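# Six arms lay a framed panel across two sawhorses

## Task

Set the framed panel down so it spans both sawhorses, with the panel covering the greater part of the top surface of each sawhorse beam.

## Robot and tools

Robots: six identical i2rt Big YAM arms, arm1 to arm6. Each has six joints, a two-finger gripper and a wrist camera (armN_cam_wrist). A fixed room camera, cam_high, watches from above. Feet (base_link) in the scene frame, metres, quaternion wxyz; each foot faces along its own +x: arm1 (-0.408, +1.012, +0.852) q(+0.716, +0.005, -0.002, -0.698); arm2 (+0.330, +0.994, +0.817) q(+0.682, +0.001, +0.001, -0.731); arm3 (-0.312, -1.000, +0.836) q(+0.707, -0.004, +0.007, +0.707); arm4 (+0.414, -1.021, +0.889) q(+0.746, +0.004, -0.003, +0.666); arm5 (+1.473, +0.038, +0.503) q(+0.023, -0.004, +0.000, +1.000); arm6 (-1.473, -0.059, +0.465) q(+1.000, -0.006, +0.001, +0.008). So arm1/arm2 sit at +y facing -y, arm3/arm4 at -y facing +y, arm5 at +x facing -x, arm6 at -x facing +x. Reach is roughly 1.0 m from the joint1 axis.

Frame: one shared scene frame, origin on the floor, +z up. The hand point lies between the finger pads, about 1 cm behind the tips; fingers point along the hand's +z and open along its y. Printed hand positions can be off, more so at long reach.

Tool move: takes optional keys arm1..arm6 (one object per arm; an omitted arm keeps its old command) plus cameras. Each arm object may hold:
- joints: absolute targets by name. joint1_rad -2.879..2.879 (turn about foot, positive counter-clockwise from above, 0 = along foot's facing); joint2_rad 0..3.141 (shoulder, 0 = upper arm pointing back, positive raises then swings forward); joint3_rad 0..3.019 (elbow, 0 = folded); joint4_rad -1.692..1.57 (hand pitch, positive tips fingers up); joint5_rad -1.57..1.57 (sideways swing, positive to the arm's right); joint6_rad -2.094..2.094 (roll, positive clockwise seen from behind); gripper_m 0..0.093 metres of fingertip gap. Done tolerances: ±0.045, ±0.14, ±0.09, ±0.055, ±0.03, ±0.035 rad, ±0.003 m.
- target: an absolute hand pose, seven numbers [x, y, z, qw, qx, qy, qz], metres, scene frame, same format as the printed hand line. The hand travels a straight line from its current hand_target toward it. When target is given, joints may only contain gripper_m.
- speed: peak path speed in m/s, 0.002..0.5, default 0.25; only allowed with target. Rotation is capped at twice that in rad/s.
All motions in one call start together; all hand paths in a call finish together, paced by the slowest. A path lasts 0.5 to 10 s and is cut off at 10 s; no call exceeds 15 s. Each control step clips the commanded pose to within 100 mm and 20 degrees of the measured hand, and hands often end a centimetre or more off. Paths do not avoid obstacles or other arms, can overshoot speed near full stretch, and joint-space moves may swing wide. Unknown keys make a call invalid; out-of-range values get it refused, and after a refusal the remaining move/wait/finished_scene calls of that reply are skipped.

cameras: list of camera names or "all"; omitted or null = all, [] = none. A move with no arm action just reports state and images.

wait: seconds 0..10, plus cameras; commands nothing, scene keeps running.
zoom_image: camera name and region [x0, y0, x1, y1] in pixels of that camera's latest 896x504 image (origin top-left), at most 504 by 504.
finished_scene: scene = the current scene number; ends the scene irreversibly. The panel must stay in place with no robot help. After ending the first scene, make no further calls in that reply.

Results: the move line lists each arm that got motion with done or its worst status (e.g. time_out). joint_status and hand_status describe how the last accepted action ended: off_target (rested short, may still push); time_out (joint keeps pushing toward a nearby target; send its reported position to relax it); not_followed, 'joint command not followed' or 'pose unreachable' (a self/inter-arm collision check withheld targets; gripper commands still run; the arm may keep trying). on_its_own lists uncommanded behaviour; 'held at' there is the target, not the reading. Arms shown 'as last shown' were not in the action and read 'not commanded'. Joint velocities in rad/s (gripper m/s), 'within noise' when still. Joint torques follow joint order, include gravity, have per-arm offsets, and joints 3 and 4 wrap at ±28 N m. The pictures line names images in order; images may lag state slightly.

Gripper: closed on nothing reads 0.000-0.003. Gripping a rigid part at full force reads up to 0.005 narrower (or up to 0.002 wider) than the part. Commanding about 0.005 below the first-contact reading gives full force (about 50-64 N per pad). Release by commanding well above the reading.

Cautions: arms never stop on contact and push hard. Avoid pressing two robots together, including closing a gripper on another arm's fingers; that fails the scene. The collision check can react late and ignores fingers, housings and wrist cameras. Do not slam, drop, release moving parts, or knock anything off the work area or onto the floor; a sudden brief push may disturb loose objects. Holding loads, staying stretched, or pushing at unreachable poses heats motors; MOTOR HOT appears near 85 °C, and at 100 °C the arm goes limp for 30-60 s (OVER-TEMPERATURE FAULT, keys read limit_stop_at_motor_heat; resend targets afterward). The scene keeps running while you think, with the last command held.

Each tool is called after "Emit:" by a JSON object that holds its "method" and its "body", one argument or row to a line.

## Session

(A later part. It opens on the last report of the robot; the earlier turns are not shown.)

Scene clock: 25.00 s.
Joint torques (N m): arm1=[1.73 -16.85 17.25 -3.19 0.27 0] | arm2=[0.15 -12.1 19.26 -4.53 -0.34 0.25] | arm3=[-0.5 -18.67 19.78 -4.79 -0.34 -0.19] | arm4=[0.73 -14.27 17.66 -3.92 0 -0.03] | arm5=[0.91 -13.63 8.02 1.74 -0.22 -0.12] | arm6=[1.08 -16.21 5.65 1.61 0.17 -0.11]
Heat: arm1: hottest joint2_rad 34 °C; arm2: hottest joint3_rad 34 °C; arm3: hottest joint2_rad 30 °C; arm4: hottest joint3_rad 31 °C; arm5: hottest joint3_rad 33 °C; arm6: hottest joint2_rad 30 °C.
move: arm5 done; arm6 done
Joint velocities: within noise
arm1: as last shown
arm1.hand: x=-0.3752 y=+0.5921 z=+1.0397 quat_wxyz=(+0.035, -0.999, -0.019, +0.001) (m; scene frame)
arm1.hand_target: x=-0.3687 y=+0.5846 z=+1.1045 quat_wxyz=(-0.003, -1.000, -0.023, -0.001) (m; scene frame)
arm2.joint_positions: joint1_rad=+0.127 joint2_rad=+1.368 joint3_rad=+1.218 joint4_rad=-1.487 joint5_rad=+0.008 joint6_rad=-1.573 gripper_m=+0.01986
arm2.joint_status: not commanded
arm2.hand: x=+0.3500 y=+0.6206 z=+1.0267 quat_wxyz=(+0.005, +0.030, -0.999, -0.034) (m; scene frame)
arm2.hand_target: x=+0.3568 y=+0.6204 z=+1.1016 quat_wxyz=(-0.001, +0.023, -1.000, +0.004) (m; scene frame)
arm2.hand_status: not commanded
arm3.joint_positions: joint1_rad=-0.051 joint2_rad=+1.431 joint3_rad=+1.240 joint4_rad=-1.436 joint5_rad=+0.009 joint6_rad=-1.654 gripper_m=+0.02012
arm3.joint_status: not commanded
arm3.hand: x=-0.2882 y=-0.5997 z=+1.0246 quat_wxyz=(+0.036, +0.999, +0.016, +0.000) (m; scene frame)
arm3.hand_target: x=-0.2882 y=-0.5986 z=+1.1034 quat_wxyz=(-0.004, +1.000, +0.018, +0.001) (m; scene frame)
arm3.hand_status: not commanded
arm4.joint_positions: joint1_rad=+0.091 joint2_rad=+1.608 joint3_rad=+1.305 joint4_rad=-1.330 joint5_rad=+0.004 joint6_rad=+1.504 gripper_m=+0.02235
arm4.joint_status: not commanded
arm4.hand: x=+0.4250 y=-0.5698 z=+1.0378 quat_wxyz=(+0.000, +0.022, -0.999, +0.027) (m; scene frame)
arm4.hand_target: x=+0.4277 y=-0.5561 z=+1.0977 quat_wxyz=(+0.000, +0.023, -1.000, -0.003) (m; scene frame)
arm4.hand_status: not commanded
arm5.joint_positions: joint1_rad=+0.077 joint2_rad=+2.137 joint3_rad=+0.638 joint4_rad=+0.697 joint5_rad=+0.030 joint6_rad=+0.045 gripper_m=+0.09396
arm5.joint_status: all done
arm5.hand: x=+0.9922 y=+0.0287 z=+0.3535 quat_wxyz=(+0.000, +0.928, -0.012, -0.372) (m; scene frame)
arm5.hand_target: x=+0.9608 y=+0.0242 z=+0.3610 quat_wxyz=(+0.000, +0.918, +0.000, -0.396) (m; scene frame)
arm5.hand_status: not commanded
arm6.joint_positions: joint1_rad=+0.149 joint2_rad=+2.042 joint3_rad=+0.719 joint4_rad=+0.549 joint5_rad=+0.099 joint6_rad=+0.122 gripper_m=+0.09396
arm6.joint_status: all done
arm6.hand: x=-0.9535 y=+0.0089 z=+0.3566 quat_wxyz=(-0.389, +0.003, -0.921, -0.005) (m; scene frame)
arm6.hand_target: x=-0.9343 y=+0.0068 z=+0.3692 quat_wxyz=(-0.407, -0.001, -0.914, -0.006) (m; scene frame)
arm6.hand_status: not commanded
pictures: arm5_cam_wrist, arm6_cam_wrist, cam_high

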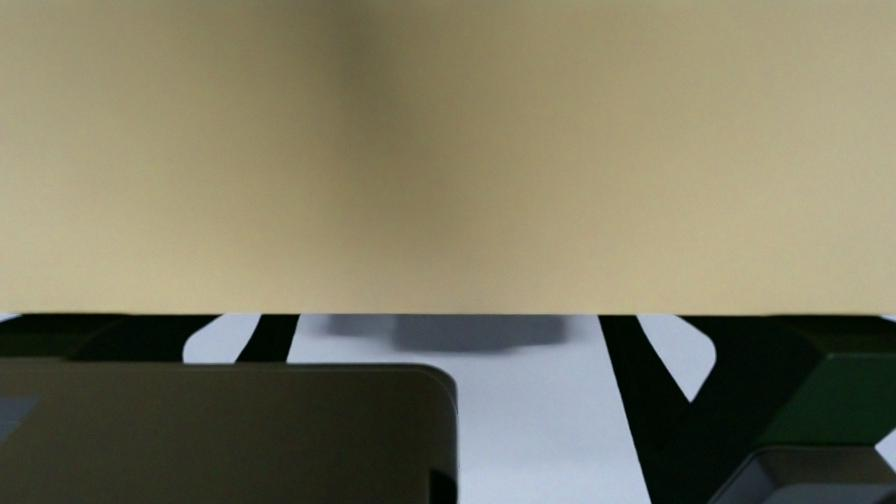

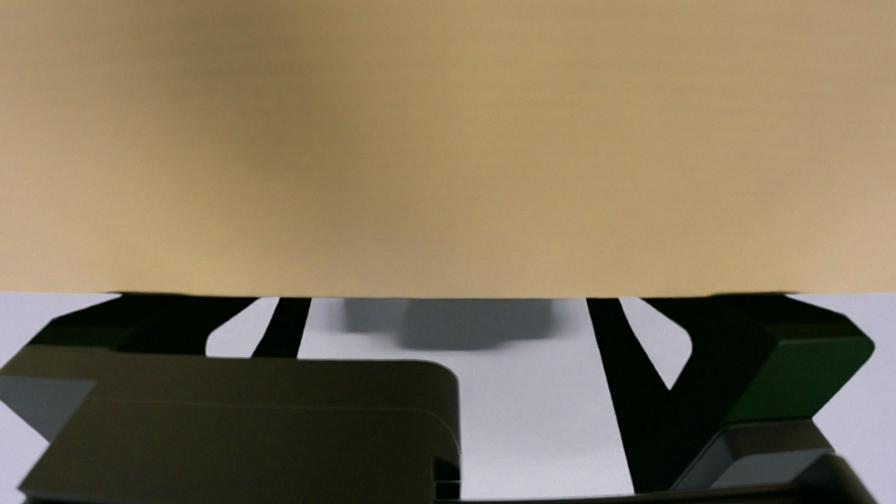

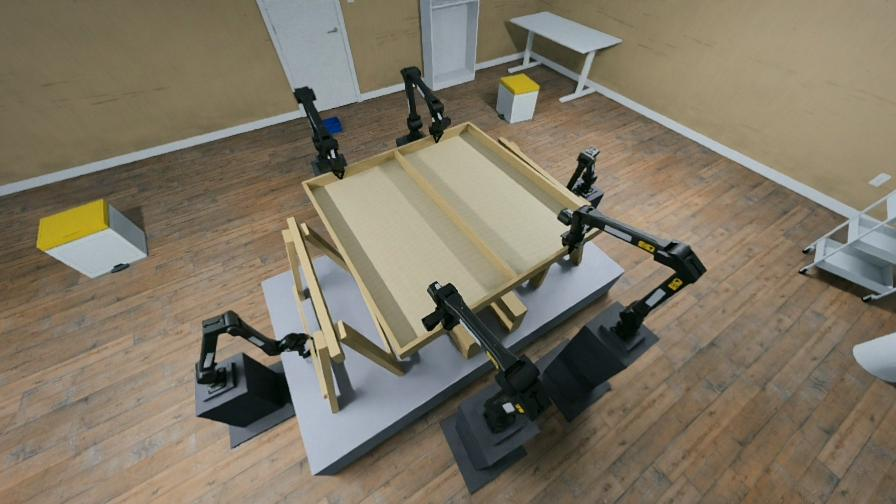

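Emit:
{"method": "move", "body": {
  "arm5": {"joints":{"joint2_rad":2.2,"joint3_rad":1.0,"joint4_rad":0.46}},
  "arm6": {"joints":{"joint1_rad":0.1,"joint2_rad":2.119,"joint3_rad":1.037,"joint4_rad":0.332,"joint5_rad":0.07,"joint6_rad":0.08}},
  "cameras": ["cam_high"]
}}

Emit:
{"method": "move", "body": {
  "arm5": {"joints":{"joint2_rad":2.31,"joint3_rad":1.265,"joint4_rad":0.306}},
  "arm6": {"joints":{"joint2_rad":2.224,"joint3_rad":1.24,"joint4_rad":0.239}},
  "cameras": ["arm5_cam_wrist","arm6_cam_wrist","cam_high"]
}}

Scene clock: 26.50 s.
Joint torques (N m): arm1=[1.67 -16.85 17.26 -3.21 0.28 0] | arm2=[0.09 -12.1 19.26 -4.55 -0.34 0.24] | arm3=[-0.5 -18.73 19.77 -4.82 -0.33 -0.19] | arm4=[0.73 -14.21 17.7 -3.93 -0.01 -0.03] | arm5=[0.91 -18.67 9.48 1.73 -0.11 -0.05] | arm6=[0.91 -18.14 10.21 1.66 0.04 -0.27]
Heat: arm1: hottest joint2_rad 34 °C; arm2: hottest joint3_rad 35 °C; arm3: hottest joint3_rad 31 °C; arm4: hottest joint3_rad 32 °C; arm5: hottest joint3_rad 33 °C; arm6: hottest joint2_rad 30 °C.
move: arm5 done; arm6 done
Joint velocities: within noise
arm1, arm2, arm3, arm4: as last shown
arm5.joint_positions: joint1_rad=+0.077 joint2_rad=+2.195 joint3_rad=+0.953 joint4_rad=+0.459 joint5_rad=+0.028 joint6_rad=+0.036 gripper_m=+0.09396
arm5.joint_status: all done
arm5.hand: x=+0.8772 y=+0.0248 z=+0.3594 quat_wxyz=(+0.000, +0.925, -0.008, -0.380) (m; scene frame)
arm5.hand_target: x=+0.8533 y=+0.0204 z=+0.3709 quat_wxyz=(+0.001, +0.917, +0.000, -0.400) (m; scene frame)
arm5.hand_status: not commanded
arm6.joint_positions: joint1_rad=+0.112 joint2_rad=+2.116 joint3_rad=+0.964 joint4_rad=+0.328 joint5_rad=+0.072 joint6_rad=+0.098 gripper_m=+0.09396
arm6.joint_status: all done
arm6.hand: x=-0.8774 y=+0.0039 z=+0.3509 quat_wxyz=(-0.365, +0.003, -0.931, -0.003) (m; scene frame)
arm6.hand_target: x=-0.8389 y=+0.0017 z=+0.3748 quat_wxyz=(-0.399, +0.005, -0.917, -0.002) (m; scene frame)
arm6.hand_status: not commanded
pictures: cam_high

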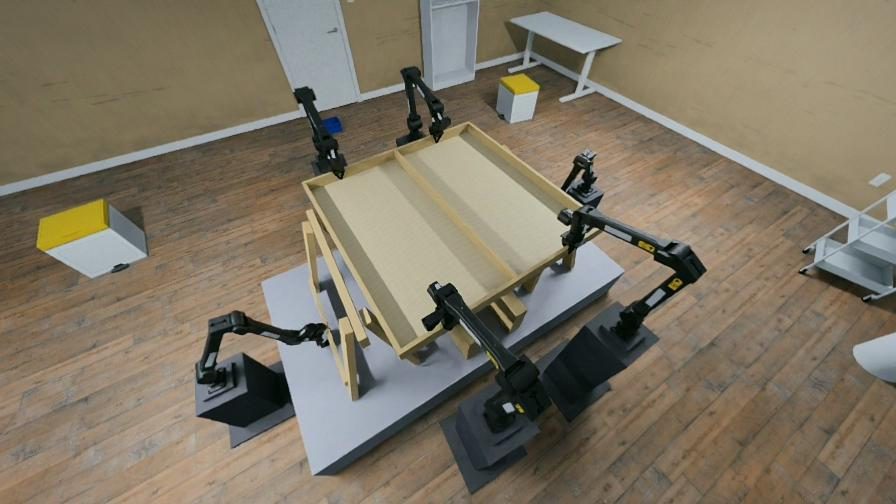

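Scene clock: 27.63 s.
Joint torques (N m): arm1=[1.67 -16.85 17.26 -3.21 0.28 0] | arm2=[0.09 -12.1 19.25 -4.53 -0.34 0.24] | arm3=[-0.56 -18.73 19.75 -4.82 -0.33 -0.19] | arm4=[0.67 -14.33 17.72 -3.95 -0.02 -0.02] | arm5=[0.91 -19.31 12.23 1.57 -0.07 -0.02] | arm6=[0.91 -19.49 10.48 1.61 -0.07 -0.3]
Heat: arm1: hottest joint2_rad 34 °C; arm2: hottest joint3_rad 36 °C; arm3: hottest joint3_rad 31 °C; arm4: hottest joint3_rad 32 °C; arm5: hottest joint3_rad 33 °C; arm6: hottest joint2_rad 30 °C.
move: arm5 done; arm6 done
Joint velocities: within noise
arm1, arm2, arm3, arm4: as last shown
arm5.joint_positions: joint1_rad=+0.077 joint2_rad=+2.286 joint3_rad=+1.205 joint4_rad=+0.309 joint5_rad=+0.027 joint6_rad=+0.034 gripper_m=+0.09396
arm5.joint_status: all done
arm5.hand: x=+0.7960 y=+0.0222 z=+0.3585 quat_wxyz=(+0.000, +0.923, -0.007, -0.385) (m; scene frame)
arm5.hand_target: x=+0.7724 y=+0.0175 z=+0.3642 quat_wxyz=(+0.001, +0.916, +0.000, -0.400) (m; scene frame)
arm5.hand_status: not commanded
arm6.joint_positions: joint1_rad=+0.110 joint2_rad=+2.209 joint3_rad=+1.173 joint4_rad=+0.237 joint5_rad=+0.075 joint6_rad=+0.100 gripper_m=+0.09396
arm6.joint_status: all done
arm6.hand: x=-0.8080 y=+0.0106 z=+0.3507 quat_wxyz=(-0.377, +0.000, -0.926, -0.003) (m; scene frame)
arm6.hand_target: x=-0.7778 y=+0.0087 z=+0.3661 quat_wxyz=(-0.401, +0.005, -0.916, -0.002) (m; scene frame)
arm6.hand_status: not commanded
pictures: arm5_cam_wrist, arm6_cam_wrist, cam_high

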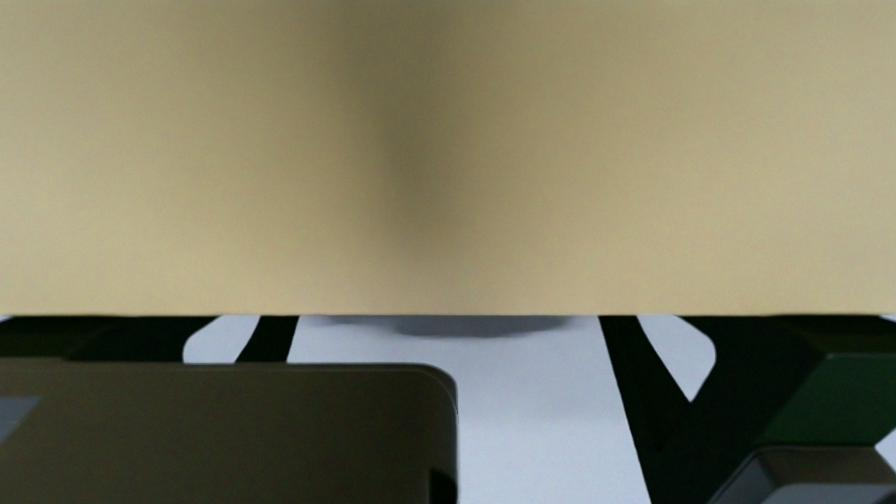

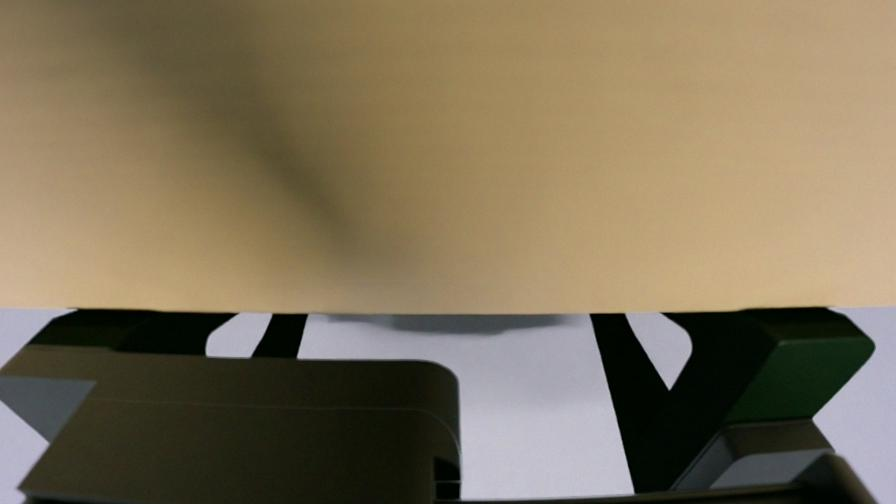

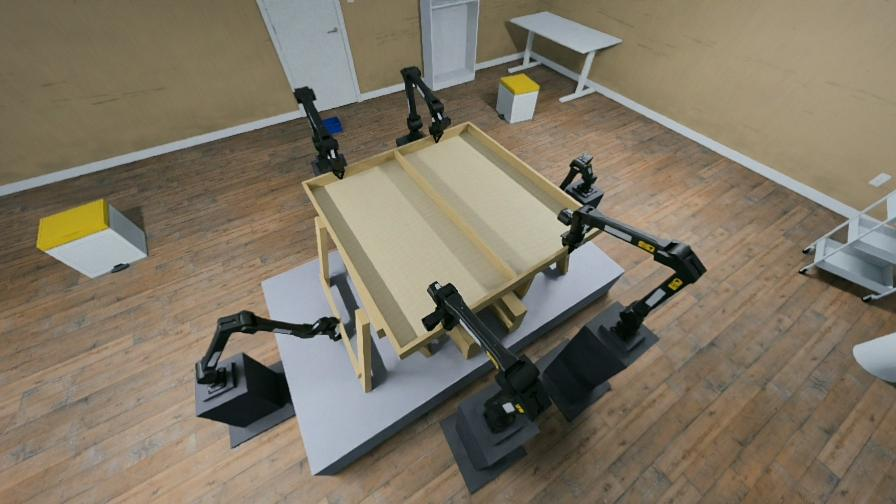

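Emit:
{"method": "move", "body": {
  "arm5": {"joints":{"joint2_rad":2.405,"joint3_rad":1.5,"joint4_rad":0.19}},
  "arm6": {"joints":{"joint2_rad":2.33,"joint3_rad":1.475,"joint4_rad":0.12}},
  "cameras": ["cam_high"]
}}

Emit:
{"method": "zoom_image", "body": {
  "camera": "cam_high",
  "region": [250, 100, 650, 450]
}}

Scene clock: 28.90 s.
Joint torques (N m): arm1=[1.67 -16.85 17.26 -3.21 0.27 0] | arm2=[0.09 -12.04 19.25 -4.52 -0.34 0.25] | arm3=[-0.56 -18.73 19.77 -4.82 -0.33 -0.19] | arm4=[0.62 -14.15 17.68 -3.93 -0.01 -0.03] | arm5=[0.91 -21.42 14.12 1.63 -0.03 0.01] | arm6=[1.26 -21.89 11.37 1.48 -0.17 -0.34]
Heat: arm1: hottest joint2_rad 34 °C; arm2: hottest joint3_rad 37 °C; arm3: hottest joint3_rad 31 °C; arm4: hottest joint3_rad 32 °C; arm5: hottest joint3_rad 33 °C; arm6: hottest joint2_rad 30 °C.
move: arm5 done; arm6 done
Joint velocities: within noise
arm1, arm2, arm3, arm4: as last shown
arm5.joint_positions: joint1_rad=+0.077 joint2_rad=+2.378 joint3_rad=+1.432 joint4_rad=+0.193 joint5_rad=+0.026 joint6_rad=+0.030 gripper_m=+0.09396
arm5.joint_status: all done
arm5.hand: x=+0.7277 y=+0.0199 z=+0.3605 quat_wxyz=(+0.000, +0.919, -0.005, -0.394) (m; scene frame)
arm5.hand_target: x=+0.7036 y=+0.0150 z=+0.3677 quat_wxyz=(+0.001, +0.912, +0.000, -0.411) (m; scene frame)
arm5.hand_status: not commanded
arm6.joint_positions: joint1_rad=+0.108 joint2_rad=+2.312 joint3_rad=+1.408 joint4_rad=+0.121 joint5_rad=+0.077 joint6_rad=+0.105 gripper_m=+0.09396
arm6.joint_status: all done
arm6.hand: x=-0.7385 y=+0.0176 z=+0.3514 quat_wxyz=(-0.384, -0.004, -0.923, -0.003) (m; scene frame)
arm6.hand_target: x=-0.7114 y=+0.0166 z=+0.3663 quat_wxyz=(-0.406, +0.005, -0.914, -0.003) (m; scene frame)
arm6.hand_status: not commanded
pictures: cam_high

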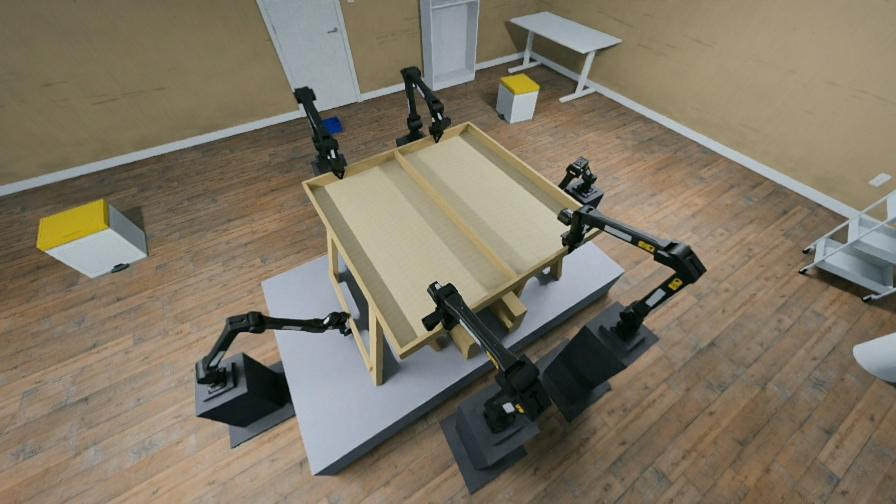

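Scaled by 1.260.

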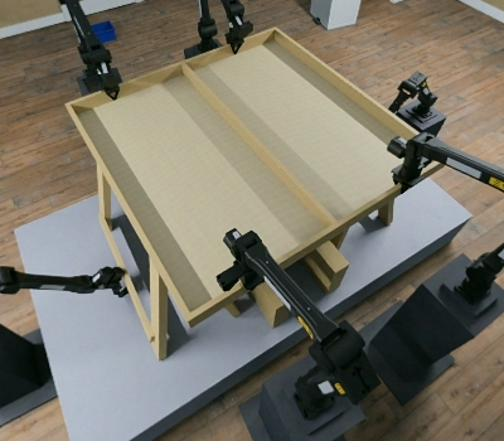

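Emit:
{"method": "move", "body": {
  "arm5": {"target":[1.08,0.03,0.42,0,0.924,0,-0.383],"speed":0.15},
  "arm6": {"target":[-1.08,0.0,0.42,0.383,0,0.924,0],"speed":0.15},
  "arm1": {"target":[-0.37,0.584,1.06,0,0.99975,0.021,0],"speed":0.04},
  "arm2": {"target":[0.356,0.618,1.06,0,-0.024,0.9997,0],"speed":0.04},
  "arm3": {"target":[-0.288,-0.596,1.058,0,0.9998,0.018,0],"speed":0.04},
  "arm4": {"target":[0.427,-0.557,1.052,0,-0.023,0.99975,0],"speed":0.04},
  "cameras": ["cam_high"]
}}

Emit:
{"method": "move", "body": {
  "arm1": {"target":[-0.371,0.585,1.035,0,0.99978,0.021,0],"speed":0.03},
  "arm2": {"target":[0.355,0.619,1.035,0,-0.024,0.9997,0],"speed":0.03},
  "arm3": {"target":[-0.288,-0.597,1.033,0,0.9998,0.017,0],"speed":0.03},
  "arm4": {"target":[0.427,-0.558,1.03,0,-0.022,0.99975,0],"speed":0.03},
  "cameras": ["cam_high"]
}}

Emit:
{"method": "move", "body": {
  "arm1": {"target":[-0.371,0.586,1.017,0,0.99978,0.021,0],"speed":0.03},
  "arm2": {"target":[0.354,0.62,1.013,0,-0.026,0.9997,0],"speed":0.03},
  "arm3": {"target":[-0.288,-0.597,1.01,0,0.9998,0.017,0],"speed":0.03},
  "arm4": {"target":[0.427,-0.56,1.013,0,-0.022,0.99975,0],"speed":0.03},
  "cameras": []
}}

Emit:
{"method": "move", "body": {
  "arm1": {"target":[-0.371,0.587,1.002,0,0.99978,0.021,0],"speed":0.03},
  "arm2": {"target":[0.353,0.62,0.996,0,-0.026,0.9997,0],"speed":0.03},
  "arm3": {"target":[-0.288,-0.597,0.995,0,0.9998,0.017,0],"speed":0.03},
  "arm4": {"target":[0.427,-0.561,1.004,0,-0.022,0.99975,0],"speed":0.03},
  "cameras": ["cam_high"]
}}

Emit:
{"method": "zoom_image", "body": {
  "camera": "cam_high",
  "region": [250, 100, 650, 450]
}}

Scene clock: 33.03 s.
Joint torques (N m): arm1=[1.38 -15.79 12.45 -0.85 0.4 0] | arm2=[-0.21 -11.4 13.34 -1.76 -0.2 0.19] | arm3=[-0.5 -18.49 13.2 -2.19 -0.41 -0.19] | arm4=[0.85 -13.57 11.55 -1.35 -0.04 -0.01] | arm5=[0.44 -11.22 1.8 2.26 -0.11 -0.03] | arm6=[2.43 -11.87 2.78 2.14 0.27 0.01]
Heat: arm1: hottest joint2_rad 34 °C; arm2: hottest joint3_rad 38 °C; arm3: hottest joint3_rad 32 °C; arm4: hottest joint3_rad 33 °C; arm5: hottest joint3_rad 33 °C; arm6: hottest joint2_rad 30 °C.
move: arm1 off_target; arm2 off_target; arm3 off_target; arm4 off_target; arm5 done; arm6 off_target
Joint velocities: within noise
arm1.joint_positions: joint1_rad=+0.061 joint2_rad=+1.501 joint3_rad=+1.256 joint4_rad=-1.382 joint5_rad=+0.005 joint6_rad=+1.619 gripper_m=+0.01899
arm1.joint_status: not commanded
arm1.hand: x=-0.3747 y=+0.5933 z=+1.0240 quat_wxyz=(+0.030, -0.999, -0.019, -0.001) (m; scene frame)
arm1.hand_target: x=-0.3702 y=+0.5854 z=+1.0592 quat_wxyz=(+0.000, -1.000, -0.021, +0.000) (m; scene frame)
arm1.hand_status: off_target (0.037 m and 3.4 deg from the pose sent, 0.022 m and 4.0 deg at the start)
arm2.joint_positions: joint1_rad=+0.127 joint2_rad=+1.368 joint3_rad=+1.186 joint4_rad=-1.452 joint5_rad=+0.005 joint6_rad=-1.573 gripper_m=+0.01999
arm2.joint_status: not commanded
arm2.hand: x=+0.3504 y=+0.6220 z=+1.0146 quat_wxyz=(+0.003, +0.030, -0.999, -0.032) (m; scene frame)
arm2.hand_target: x=+0.3555 y=+0.6198 z=+1.0580 quat_wxyz=(-0.001, +0.024, -1.000, +0.000) (m; scene frame)
arm2.hand_status: off_target (0.046 m and 3.8 deg from the pose sent, 0.034 m and 4.0 deg at the start)
arm3.joint_positions: joint1_rad=-0.052 joint2_rad=+1.443 joint3_rad=+1.208 joint4_rad=-1.381 joint5_rad=+0.010 joint6_rad=-1.655 gripper_m=+0.02013
arm3.joint_status: not commanded
arm3.hand: x=-0.2876 y=-0.5964 z=+1.0077 quat_wxyz=(+0.031, +0.999, +0.016, +0.001) (m; scene frame)
arm3.hand_target: x=-0.2881 y=-0.5975 z=+1.0553 quat_wxyz=(-0.001, +1.000, +0.018, +0.000) (m; scene frame)
arm3.hand_status: off_target (0.050 m and 3.5 deg from the pose sent, 0.034 m and 4.1 deg at the start)
arm4.joint_positions: joint1_rad=+0.090 joint2_rad=+1.619 joint3_rad=+1.283 joint4_rad=-1.281 joint5_rad=+0.004 joint6_rad=+1.503 gripper_m=+0.02207
arm4.joint_status: not commanded
arm4.hand: x=+0.4255 y=-0.5652 z=+1.0247 quat_wxyz=(-0.001, +0.022, -1.000, +0.018) (m; scene frame)
arm4.hand_target: x=+0.4271 y=-0.5578 z=+1.0517 quat_wxyz=(+0.000, +0.023, -1.000, +0.000) (m; scene frame)
arm4.hand_status: off_target (0.029 m and 2.1 deg from the pose sent, 0.019 m and 3.1 deg at the start)
arm5.joint_positions: joint1_rad=+0.077 joint2_rad=+1.862 joint3_rad=+0.353 joint4_rad=+0.712 joint5_rad=+0.024 joint6_rad=+0.030 gripper_m=+0.09396
arm5.joint_status: not commanded
arm5.hand: x=+1.0811 y=+0.0303 z=+0.4148 quat_wxyz=(+0.000, +0.927, -0.004, -0.374) (m; scene frame)
arm5.hand_target: x=+1.0801 y=+0.0301 z=+0.4199 quat_wxyz=(+0.000, +0.924, +0.000, -0.383) (m; scene frame)
arm5.hand_status: done (0.005 m and 1.2 deg from the pose sent, 0.357 m and 1.5 deg at the start)
arm6.joint_positions: joint1_rad=+0.189 joint2_rad=+1.691 joint3_rad=+0.360 joint4_rad=+0.500 joint5_rad=+0.141 joint6_rad=+0.149 gripper_m=+0.09396
arm6.joint_status: not commanded
arm6.hand: x=-1.0852 y=-0.0042 z=+0.4086 quat_wxyz=(-0.365, +0.003, -0.931, +0.006) (m; scene frame)
arm6.hand_target: x=-1.0801 y=+0.0000 z=+0.4198 quat_wxyz=(-0.383, +0.000, -0.924, +0.000) (m; scene frame)
arm6.hand_status: off_target (0.013 m and 2.3 deg from the pose sent, 0.349 m and 0.6 deg at the start)
pictures: cam_high

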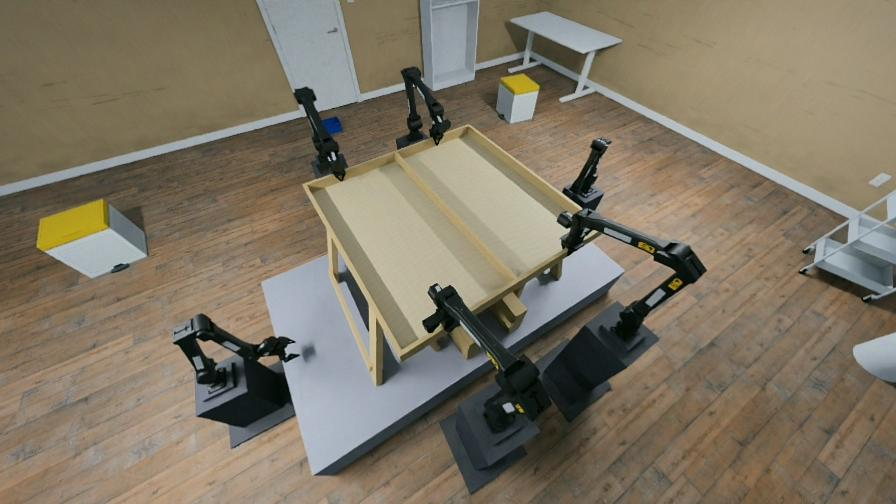

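Scene clock: 34.33 s.
Joint torques (N m): arm1=[1.14 -14.92 11.32 -0.38 0.37 -0.03] | arm2=[-0.38 -10.99 11.97 -1.29 -0.2 0.17] | arm3=[-0.56 -18.08 10.76 -1.16 -0.37 -0.18] | arm4=[0.73 -12.81 9.76 -0.61 -0.04 0.01] | arm5=[0.44 -11.28 1.8 2.28 -0.1 -0.03] | arm6=[2.37 -11.81 2.81 2.15 0.27 0.01]
Heat: arm1: hottest joint3_rad 35 °C; arm2: hottest joint3_rad 38 °C; arm3: hottest joint3_rad 32 °C; arm4: hottest joint3_rad 33 °C; arm5: hottest joint3_rad 33 °C; arm6: hottest joint2_rad 30 °C.
move: arm1 off_target; arm2 off_target; arm3 off_target; arm4 off_target
Joint velocities: within noise
arm1.joint_positions: joint1_rad=+0.061 joint2_rad=+1.501 joint3_rad=+1.217 joint4_rad=-1.330 joint5_rad=+0.006 joint6_rad=+1.619 gripper_m=+0.01856
arm1.joint_status: not commanded
arm1.hand: x=-0.3748 y=+0.5938 z=+1.0095 quat_wxyz=(+0.023, -1.000, -0.019, -0.001) (m; scene frame)
arm1.hand_target: x=-0.3710 y=+0.5858 z=+1.0346 quat_wxyz=(+0.000, -1.000, -0.021, +0.000) (m; scene frame)
arm1.hand_status: off_target (0.027 m and 2.6 deg from the pose sent, 0.014 m and 3.4 deg at the start)
arm2.joint_positions: joint1_rad=+0.127 joint2_rad=+1.368 joint3_rad=+1.144 joint4_rad=-1.402 joint5_rad=+0.005 joint6_rad=-1.573 gripper_m=+0.01999
arm2.joint_status: not commanded
arm2.hand: x=+0.3503 y=+0.6230 z=+0.9989 quat_wxyz=(+0.003, +0.030, -0.999, -0.028) (m; scene frame)
arm2.hand_target: x=+0.3547 y=+0.6201 z=+1.0338 quat_wxyz=(-0.001, +0.024, -1.000, +0.000) (m; scene frame)
arm2.hand_status: off_target (0.037 m and 3.3 deg from the pose sent, 0.021 m and 3.8 deg at the start)
arm3.joint_positions: joint1_rad=-0.052 joint2_rad=+1.447 joint3_rad=+1.184 joint4_rad=-1.344 joint5_rad=+0.009 joint6_rad=-1.655 gripper_m=+0.01943
arm3.joint_status: not commanded
arm3.hand: x=-0.2876 y=-0.5954 z=+0.9973 quat_wxyz=(+0.026, +1.000, +0.016, +0.000) (m; scene frame)
arm3.hand_target: x=-0.2880 y=-0.5976 z=+1.0314 quat_wxyz=(+0.000, +1.000, +0.017, +0.000) (m; scene frame)
arm3.hand_status: off_target (0.036 m and 2.9 deg from the pose sent, 0.025 m and 3.5 deg at the start)
arm4.joint_positions: joint1_rad=+0.090 joint2_rad=+1.628 joint3_rad=+1.263 joint4_rad=-1.243 joint5_rad=+0.004 joint6_rad=+1.503 gripper_m=+0.02126
arm4.joint_status: not commanded
arm4.hand: x=+0.4257 y=-0.5637 z=+1.0132 quat_wxyz=(-0.001, +0.022, -1.000, +0.015) (m; scene frame)
arm4.hand_target: x=+0.4271 y=-0.5583 z=+1.0299 quat_wxyz=(+0.000, +0.022, -1.000, +0.000) (m; scene frame)
arm4.hand_status: off_target (0.018 m and 1.7 deg from the pose sent, 0.009 m and 2.1 deg at the start)
arm5.joint_positions: joint1_rad=+0.077 joint2_rad=+1.862 joint3_rad=+0.353 joint4_rad=+0.713 joint5_rad=+0.024 joint6_rad=+0.030 gripper_m=+0.09396
arm5.joint_status: not commanded
arm5.hand: x=+1.0810 y=+0.0303 z=+0.4149 quat_wxyz=(+0.000, +0.927, -0.004, -0.374) (m; scene frame)
arm5.hand_target: x=+1.0800 y=+0.0301 z=+0.4200 quat_wxyz=(+0.000, +0.924, +0.000, -0.383) (m; scene frame)
arm5.hand_status: not commanded
arm6: as last shown
arm6.joint_positions: joint1_rad=+0.189 joint2_rad=+1.691 joint3_rad=+0.360 joint4_rad=+0.500 joint5_rad=+0.141 joint6_rad=+0.150 gripper_m=+0.09396
pictures: cam_high

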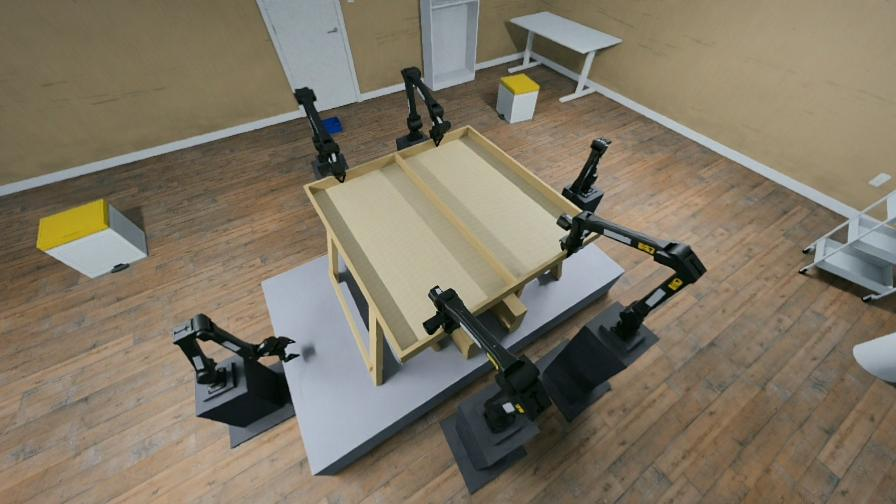

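Scene clock: 35.53 s.
Joint torques (N m): arm1=[1.14 -13.57 9.33 0.68 0.37 -0.03] | arm2=[-0.5 -9.41 9.47 -0.09 -0.18 0.12] | arm3=[-0.56 -15.56 8.44 0.31 -0.32 -0.17] | arm4=[0.85 -10.87 8.58 0.12 0.02 0.01] | arm5=[0.44 -11.34 1.81 2.26 -0.1 -0.03] | arm6=[2.43 -11.87 2.8 2.13 0.27 0.01]
Heat: arm1: hottest joint3_rad 35 °C; arm2: hottest joint3_rad 38 °C; arm3: hottest joint3_rad 32 °C; arm4: hottest joint3_rad 33 °C; arm5: hottest joint3_rad 33 °C; arm6: hottest joint2_rad 30 °C.
move: arm1 off_target; arm2 off_target; arm3 off_target; arm4 done
Joint velocities: within noise
arm1.joint_positions: joint1_rad=+0.061 joint2_rad=+1.495 joint3_rad=+1.208 joint4_rad=-1.311 joint5_rad=+0.006 joint6_rad=+1.619 gripper_m=+0.01811
arm1.joint_status: not commanded
arm1.hand: x=-0.3746 y=+0.5926 z=+1.0086 quat_wxyz=(+0.015, -1.000, -0.019, -0.001) (m; scene frame)
arm1.hand_target: x=-0.3709 y=+0.5862 z=+1.0172 quat_wxyz=(+0.000, -1.000, -0.021, +0.000) (m; scene frame)
arm1.hand_status: off_target (0.011 m and 1.7 deg from the pose sent, 0.011 m and 2.6 deg at the start)
arm2.joint_positions: joint1_rad=+0.127 joint2_rad=+1.357 joint3_rad=+1.129 joint4_rad=-1.379 joint5_rad=+0.005 joint6_rad=-1.573 gripper_m=+0.01899
arm2.joint_status: not commanded
arm2.hand: x=+0.3503 y=+0.6230 z=+0.9971 quat_wxyz=(+0.003, +0.030, -0.999, -0.019) (m; scene frame)
arm2.hand_target: x=+0.3539 y=+0.6203 z=+1.0128 quat_wxyz=(+0.000, +0.026, -1.000, +0.000) (m; scene frame)
arm2.hand_status: off_target (0.017 m and 2.2 deg from the pose sent, 0.015 m and 3.3 deg at the start)
arm3.joint_positions: joint1_rad=-0.052 joint2_rad=+1.434 joint3_rad=+1.169 joint4_rad=-1.320 joint5_rad=+0.008 joint6_rad=-1.655 gripper_m=+0.01849
arm3.joint_status: not commanded
arm3.hand: x=-0.2877 y=-0.5954 z=+0.9961 quat_wxyz=(+0.016, +1.000, +0.016, +0.001) (m; scene frame)
arm3.hand_target: x=-0.2880 y=-0.5971 z=+1.0096 quat_wxyz=(+0.000, +1.000, +0.017, +0.000) (m; scene frame)
arm3.hand_status: off_target (0.014 m and 1.8 deg from the pose sent, 0.013 m and 2.9 deg at the start)
arm4.joint_positions: joint1_rad=+0.090 joint2_rad=+1.615 joint3_rad=+1.244 joint4_rad=-1.215 joint5_rad=+0.003 joint6_rad=+1.503 gripper_m=+0.01999
arm4.joint_status: not commanded
arm4.hand: x=+0.4255 y=-0.5636 z=+1.0122 quat_wxyz=(-0.001, +0.022, -1.000, +0.003) (m; scene frame)
arm4.hand_target: x=+0.4269 y=-0.5601 z=+1.0130 quat_wxyz=(+0.000, +0.022, -1.000, +0.000) (m; scene frame)
arm4.hand_status: done (0.004 m and 0.4 deg from the pose sent, 0.004 m and 1.7 deg at the start)
arm5, arm6: as last shown
arm5.hand: x=+1.0810 y=+0.0302 z=+0.4149 quat_wxyz=(+0.000, +0.927, -0.004, -0.374) (m; scene frame)
arm5.hand_target: x=+1.0800 y=+0.0300 z=+0.4200 quat_wxyz=(+0.000, +0.924, +0.000, -0.383) (m; scene frame)
pictures: none
No camera images: "cameras" was empty.

Scene clock: 36.60 s.
Joint torques (N m): arm1=[1.14 -12.16 7.86 1.55 0.38 -0.03] | arm2=[-0.73 -7.77 7.57 0.98 -0.15 0.1] | arm3=[-0.56 -13.63 7.23 0.85 -0.32 -0.17] | arm4=[0.79 -10.05 7.61 0.5 0.04 0] | arm5=[0.44 -11.28 1.8 2.28 -0.1 -0.03] | arm6=[2.43 -11.87 2.81 2.14 0.27 0.01]
Heat: arm1: hottest joint3_rad 35 °C; arm2: hottest joint3_rad 38 °C; arm3: hottest joint3_rad 32 °C; arm4: hottest joint3_rad 33 °C; arm5: hottest joint3_rad 33 °C; arm6: hottest joint2_rad 30 °C.
move: arm1 done; arm2 done; arm3 done; arm4 done
Joint velocities: within noise
arm1.joint_positions: joint1_rad=+0.061 joint2_rad=+1.486 joint3_rad=+1.197 joint4_rad=-1.293 joint5_rad=+0.006 joint6_rad=+1.619 gripper_m=+0.01775
arm1.joint_status: not commanded
arm1.hand: x=-0.3746 y=+0.5922 z=+1.0079 quat_wxyz=(+0.007, -1.000, -0.019, -0.002) (m; scene frame)
arm1.hand_target: x=-0.3709 y=+0.5872 z=+1.0021 quat_wxyz=(+0.000, -1.000, -0.021, +0.000) (m; scene frame)
arm1.hand_status: done (0.009 m and 0.9 deg from the pose sent, 0.009 m and 1.7 deg at the start)
arm2.joint_positions: joint1_rad=+0.127 joint2_rad=+1.349 joint3_rad=+1.119 joint4_rad=-1.359 joint5_rad=+0.005 joint6_rad=-1.573 gripper_m=+0.01847
arm2.joint_status: not commanded
arm2.hand: x=+0.3504 y=+0.6219 z=+0.9960 quat_wxyz=(+0.003, +0.030, -0.999, -0.010) (m; scene frame)
arm2.hand_target: x=+0.3529 y=+0.6200 z=+0.9961 quat_wxyz=(+0.000, +0.026, -1.000, +0.000) (m; scene frame)
arm2.hand_status: done (0.003 m and 1.3 deg from the pose sent, 0.004 m and 2.2 deg at the start)
arm3.joint_positions: joint1_rad=-0.052 joint2_rad=+1.423 joint3_rad=+1.155 joint4_rad=-1.294 joint5_rad=+0.008 joint6_rad=-1.655 gripper_m=+0.01819
arm3.joint_status: not commanded
arm3.hand: x=-0.2876 y=-0.5940 z=+0.9954 quat_wxyz=(+0.003, +1.000, +0.016, +0.001) (m; scene frame)
arm3.hand_target: x=-0.2880 y=-0.5970 z=+0.9950 quat_wxyz=(+0.000, +1.000, +0.017, +0.000) (m; scene frame)
arm3.hand_status: done (0.003 m and 0.4 deg from the pose sent, 0.002 m and 1.8 deg at the start)
arm4.joint_positions: joint1_rad=+0.089 joint2_rad=+1.612 joint3_rad=+1.238 joint4_rad=-1.201 joint5_rad=+0.002 joint6_rad=+1.503 gripper_m=+0.01958
arm4.joint_status: not commanded
arm4.hand: x=+0.4255 y=-0.5625 z=+1.0117 quat_wxyz=(-0.001, +0.022, -1.000, -0.003) (m; scene frame)
arm4.hand_target: x=+0.4270 y=-0.5611 z=+1.0041 quat_wxyz=(+0.000, +0.022, -1.000, +0.000) (m; scene frame)
arm4.hand_status: done (0.008 m and 0.3 deg from the pose sent, 0.009 m and 0.4 deg at the start)
arm5, arm6: as last shown
pictures: cam_high

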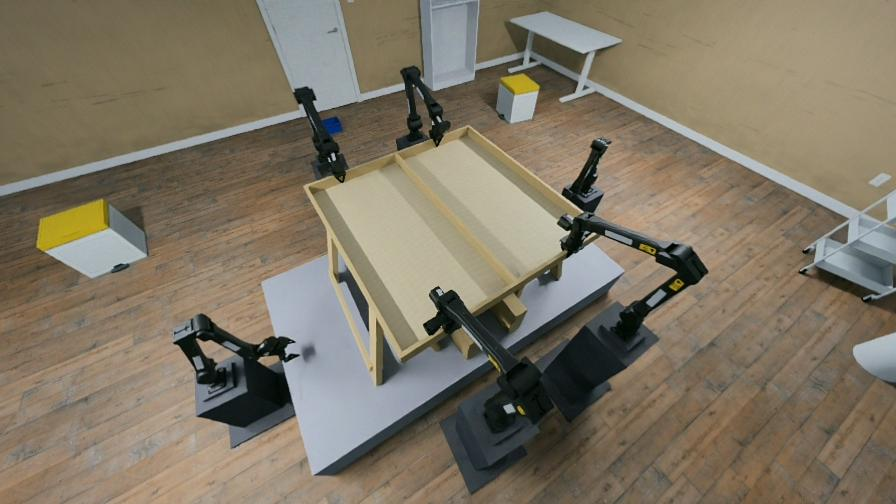

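Scaled by 1.260.

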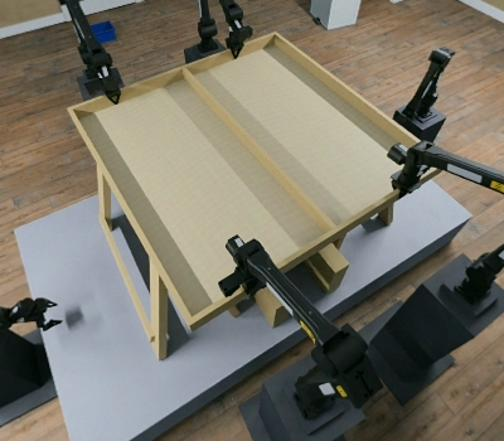

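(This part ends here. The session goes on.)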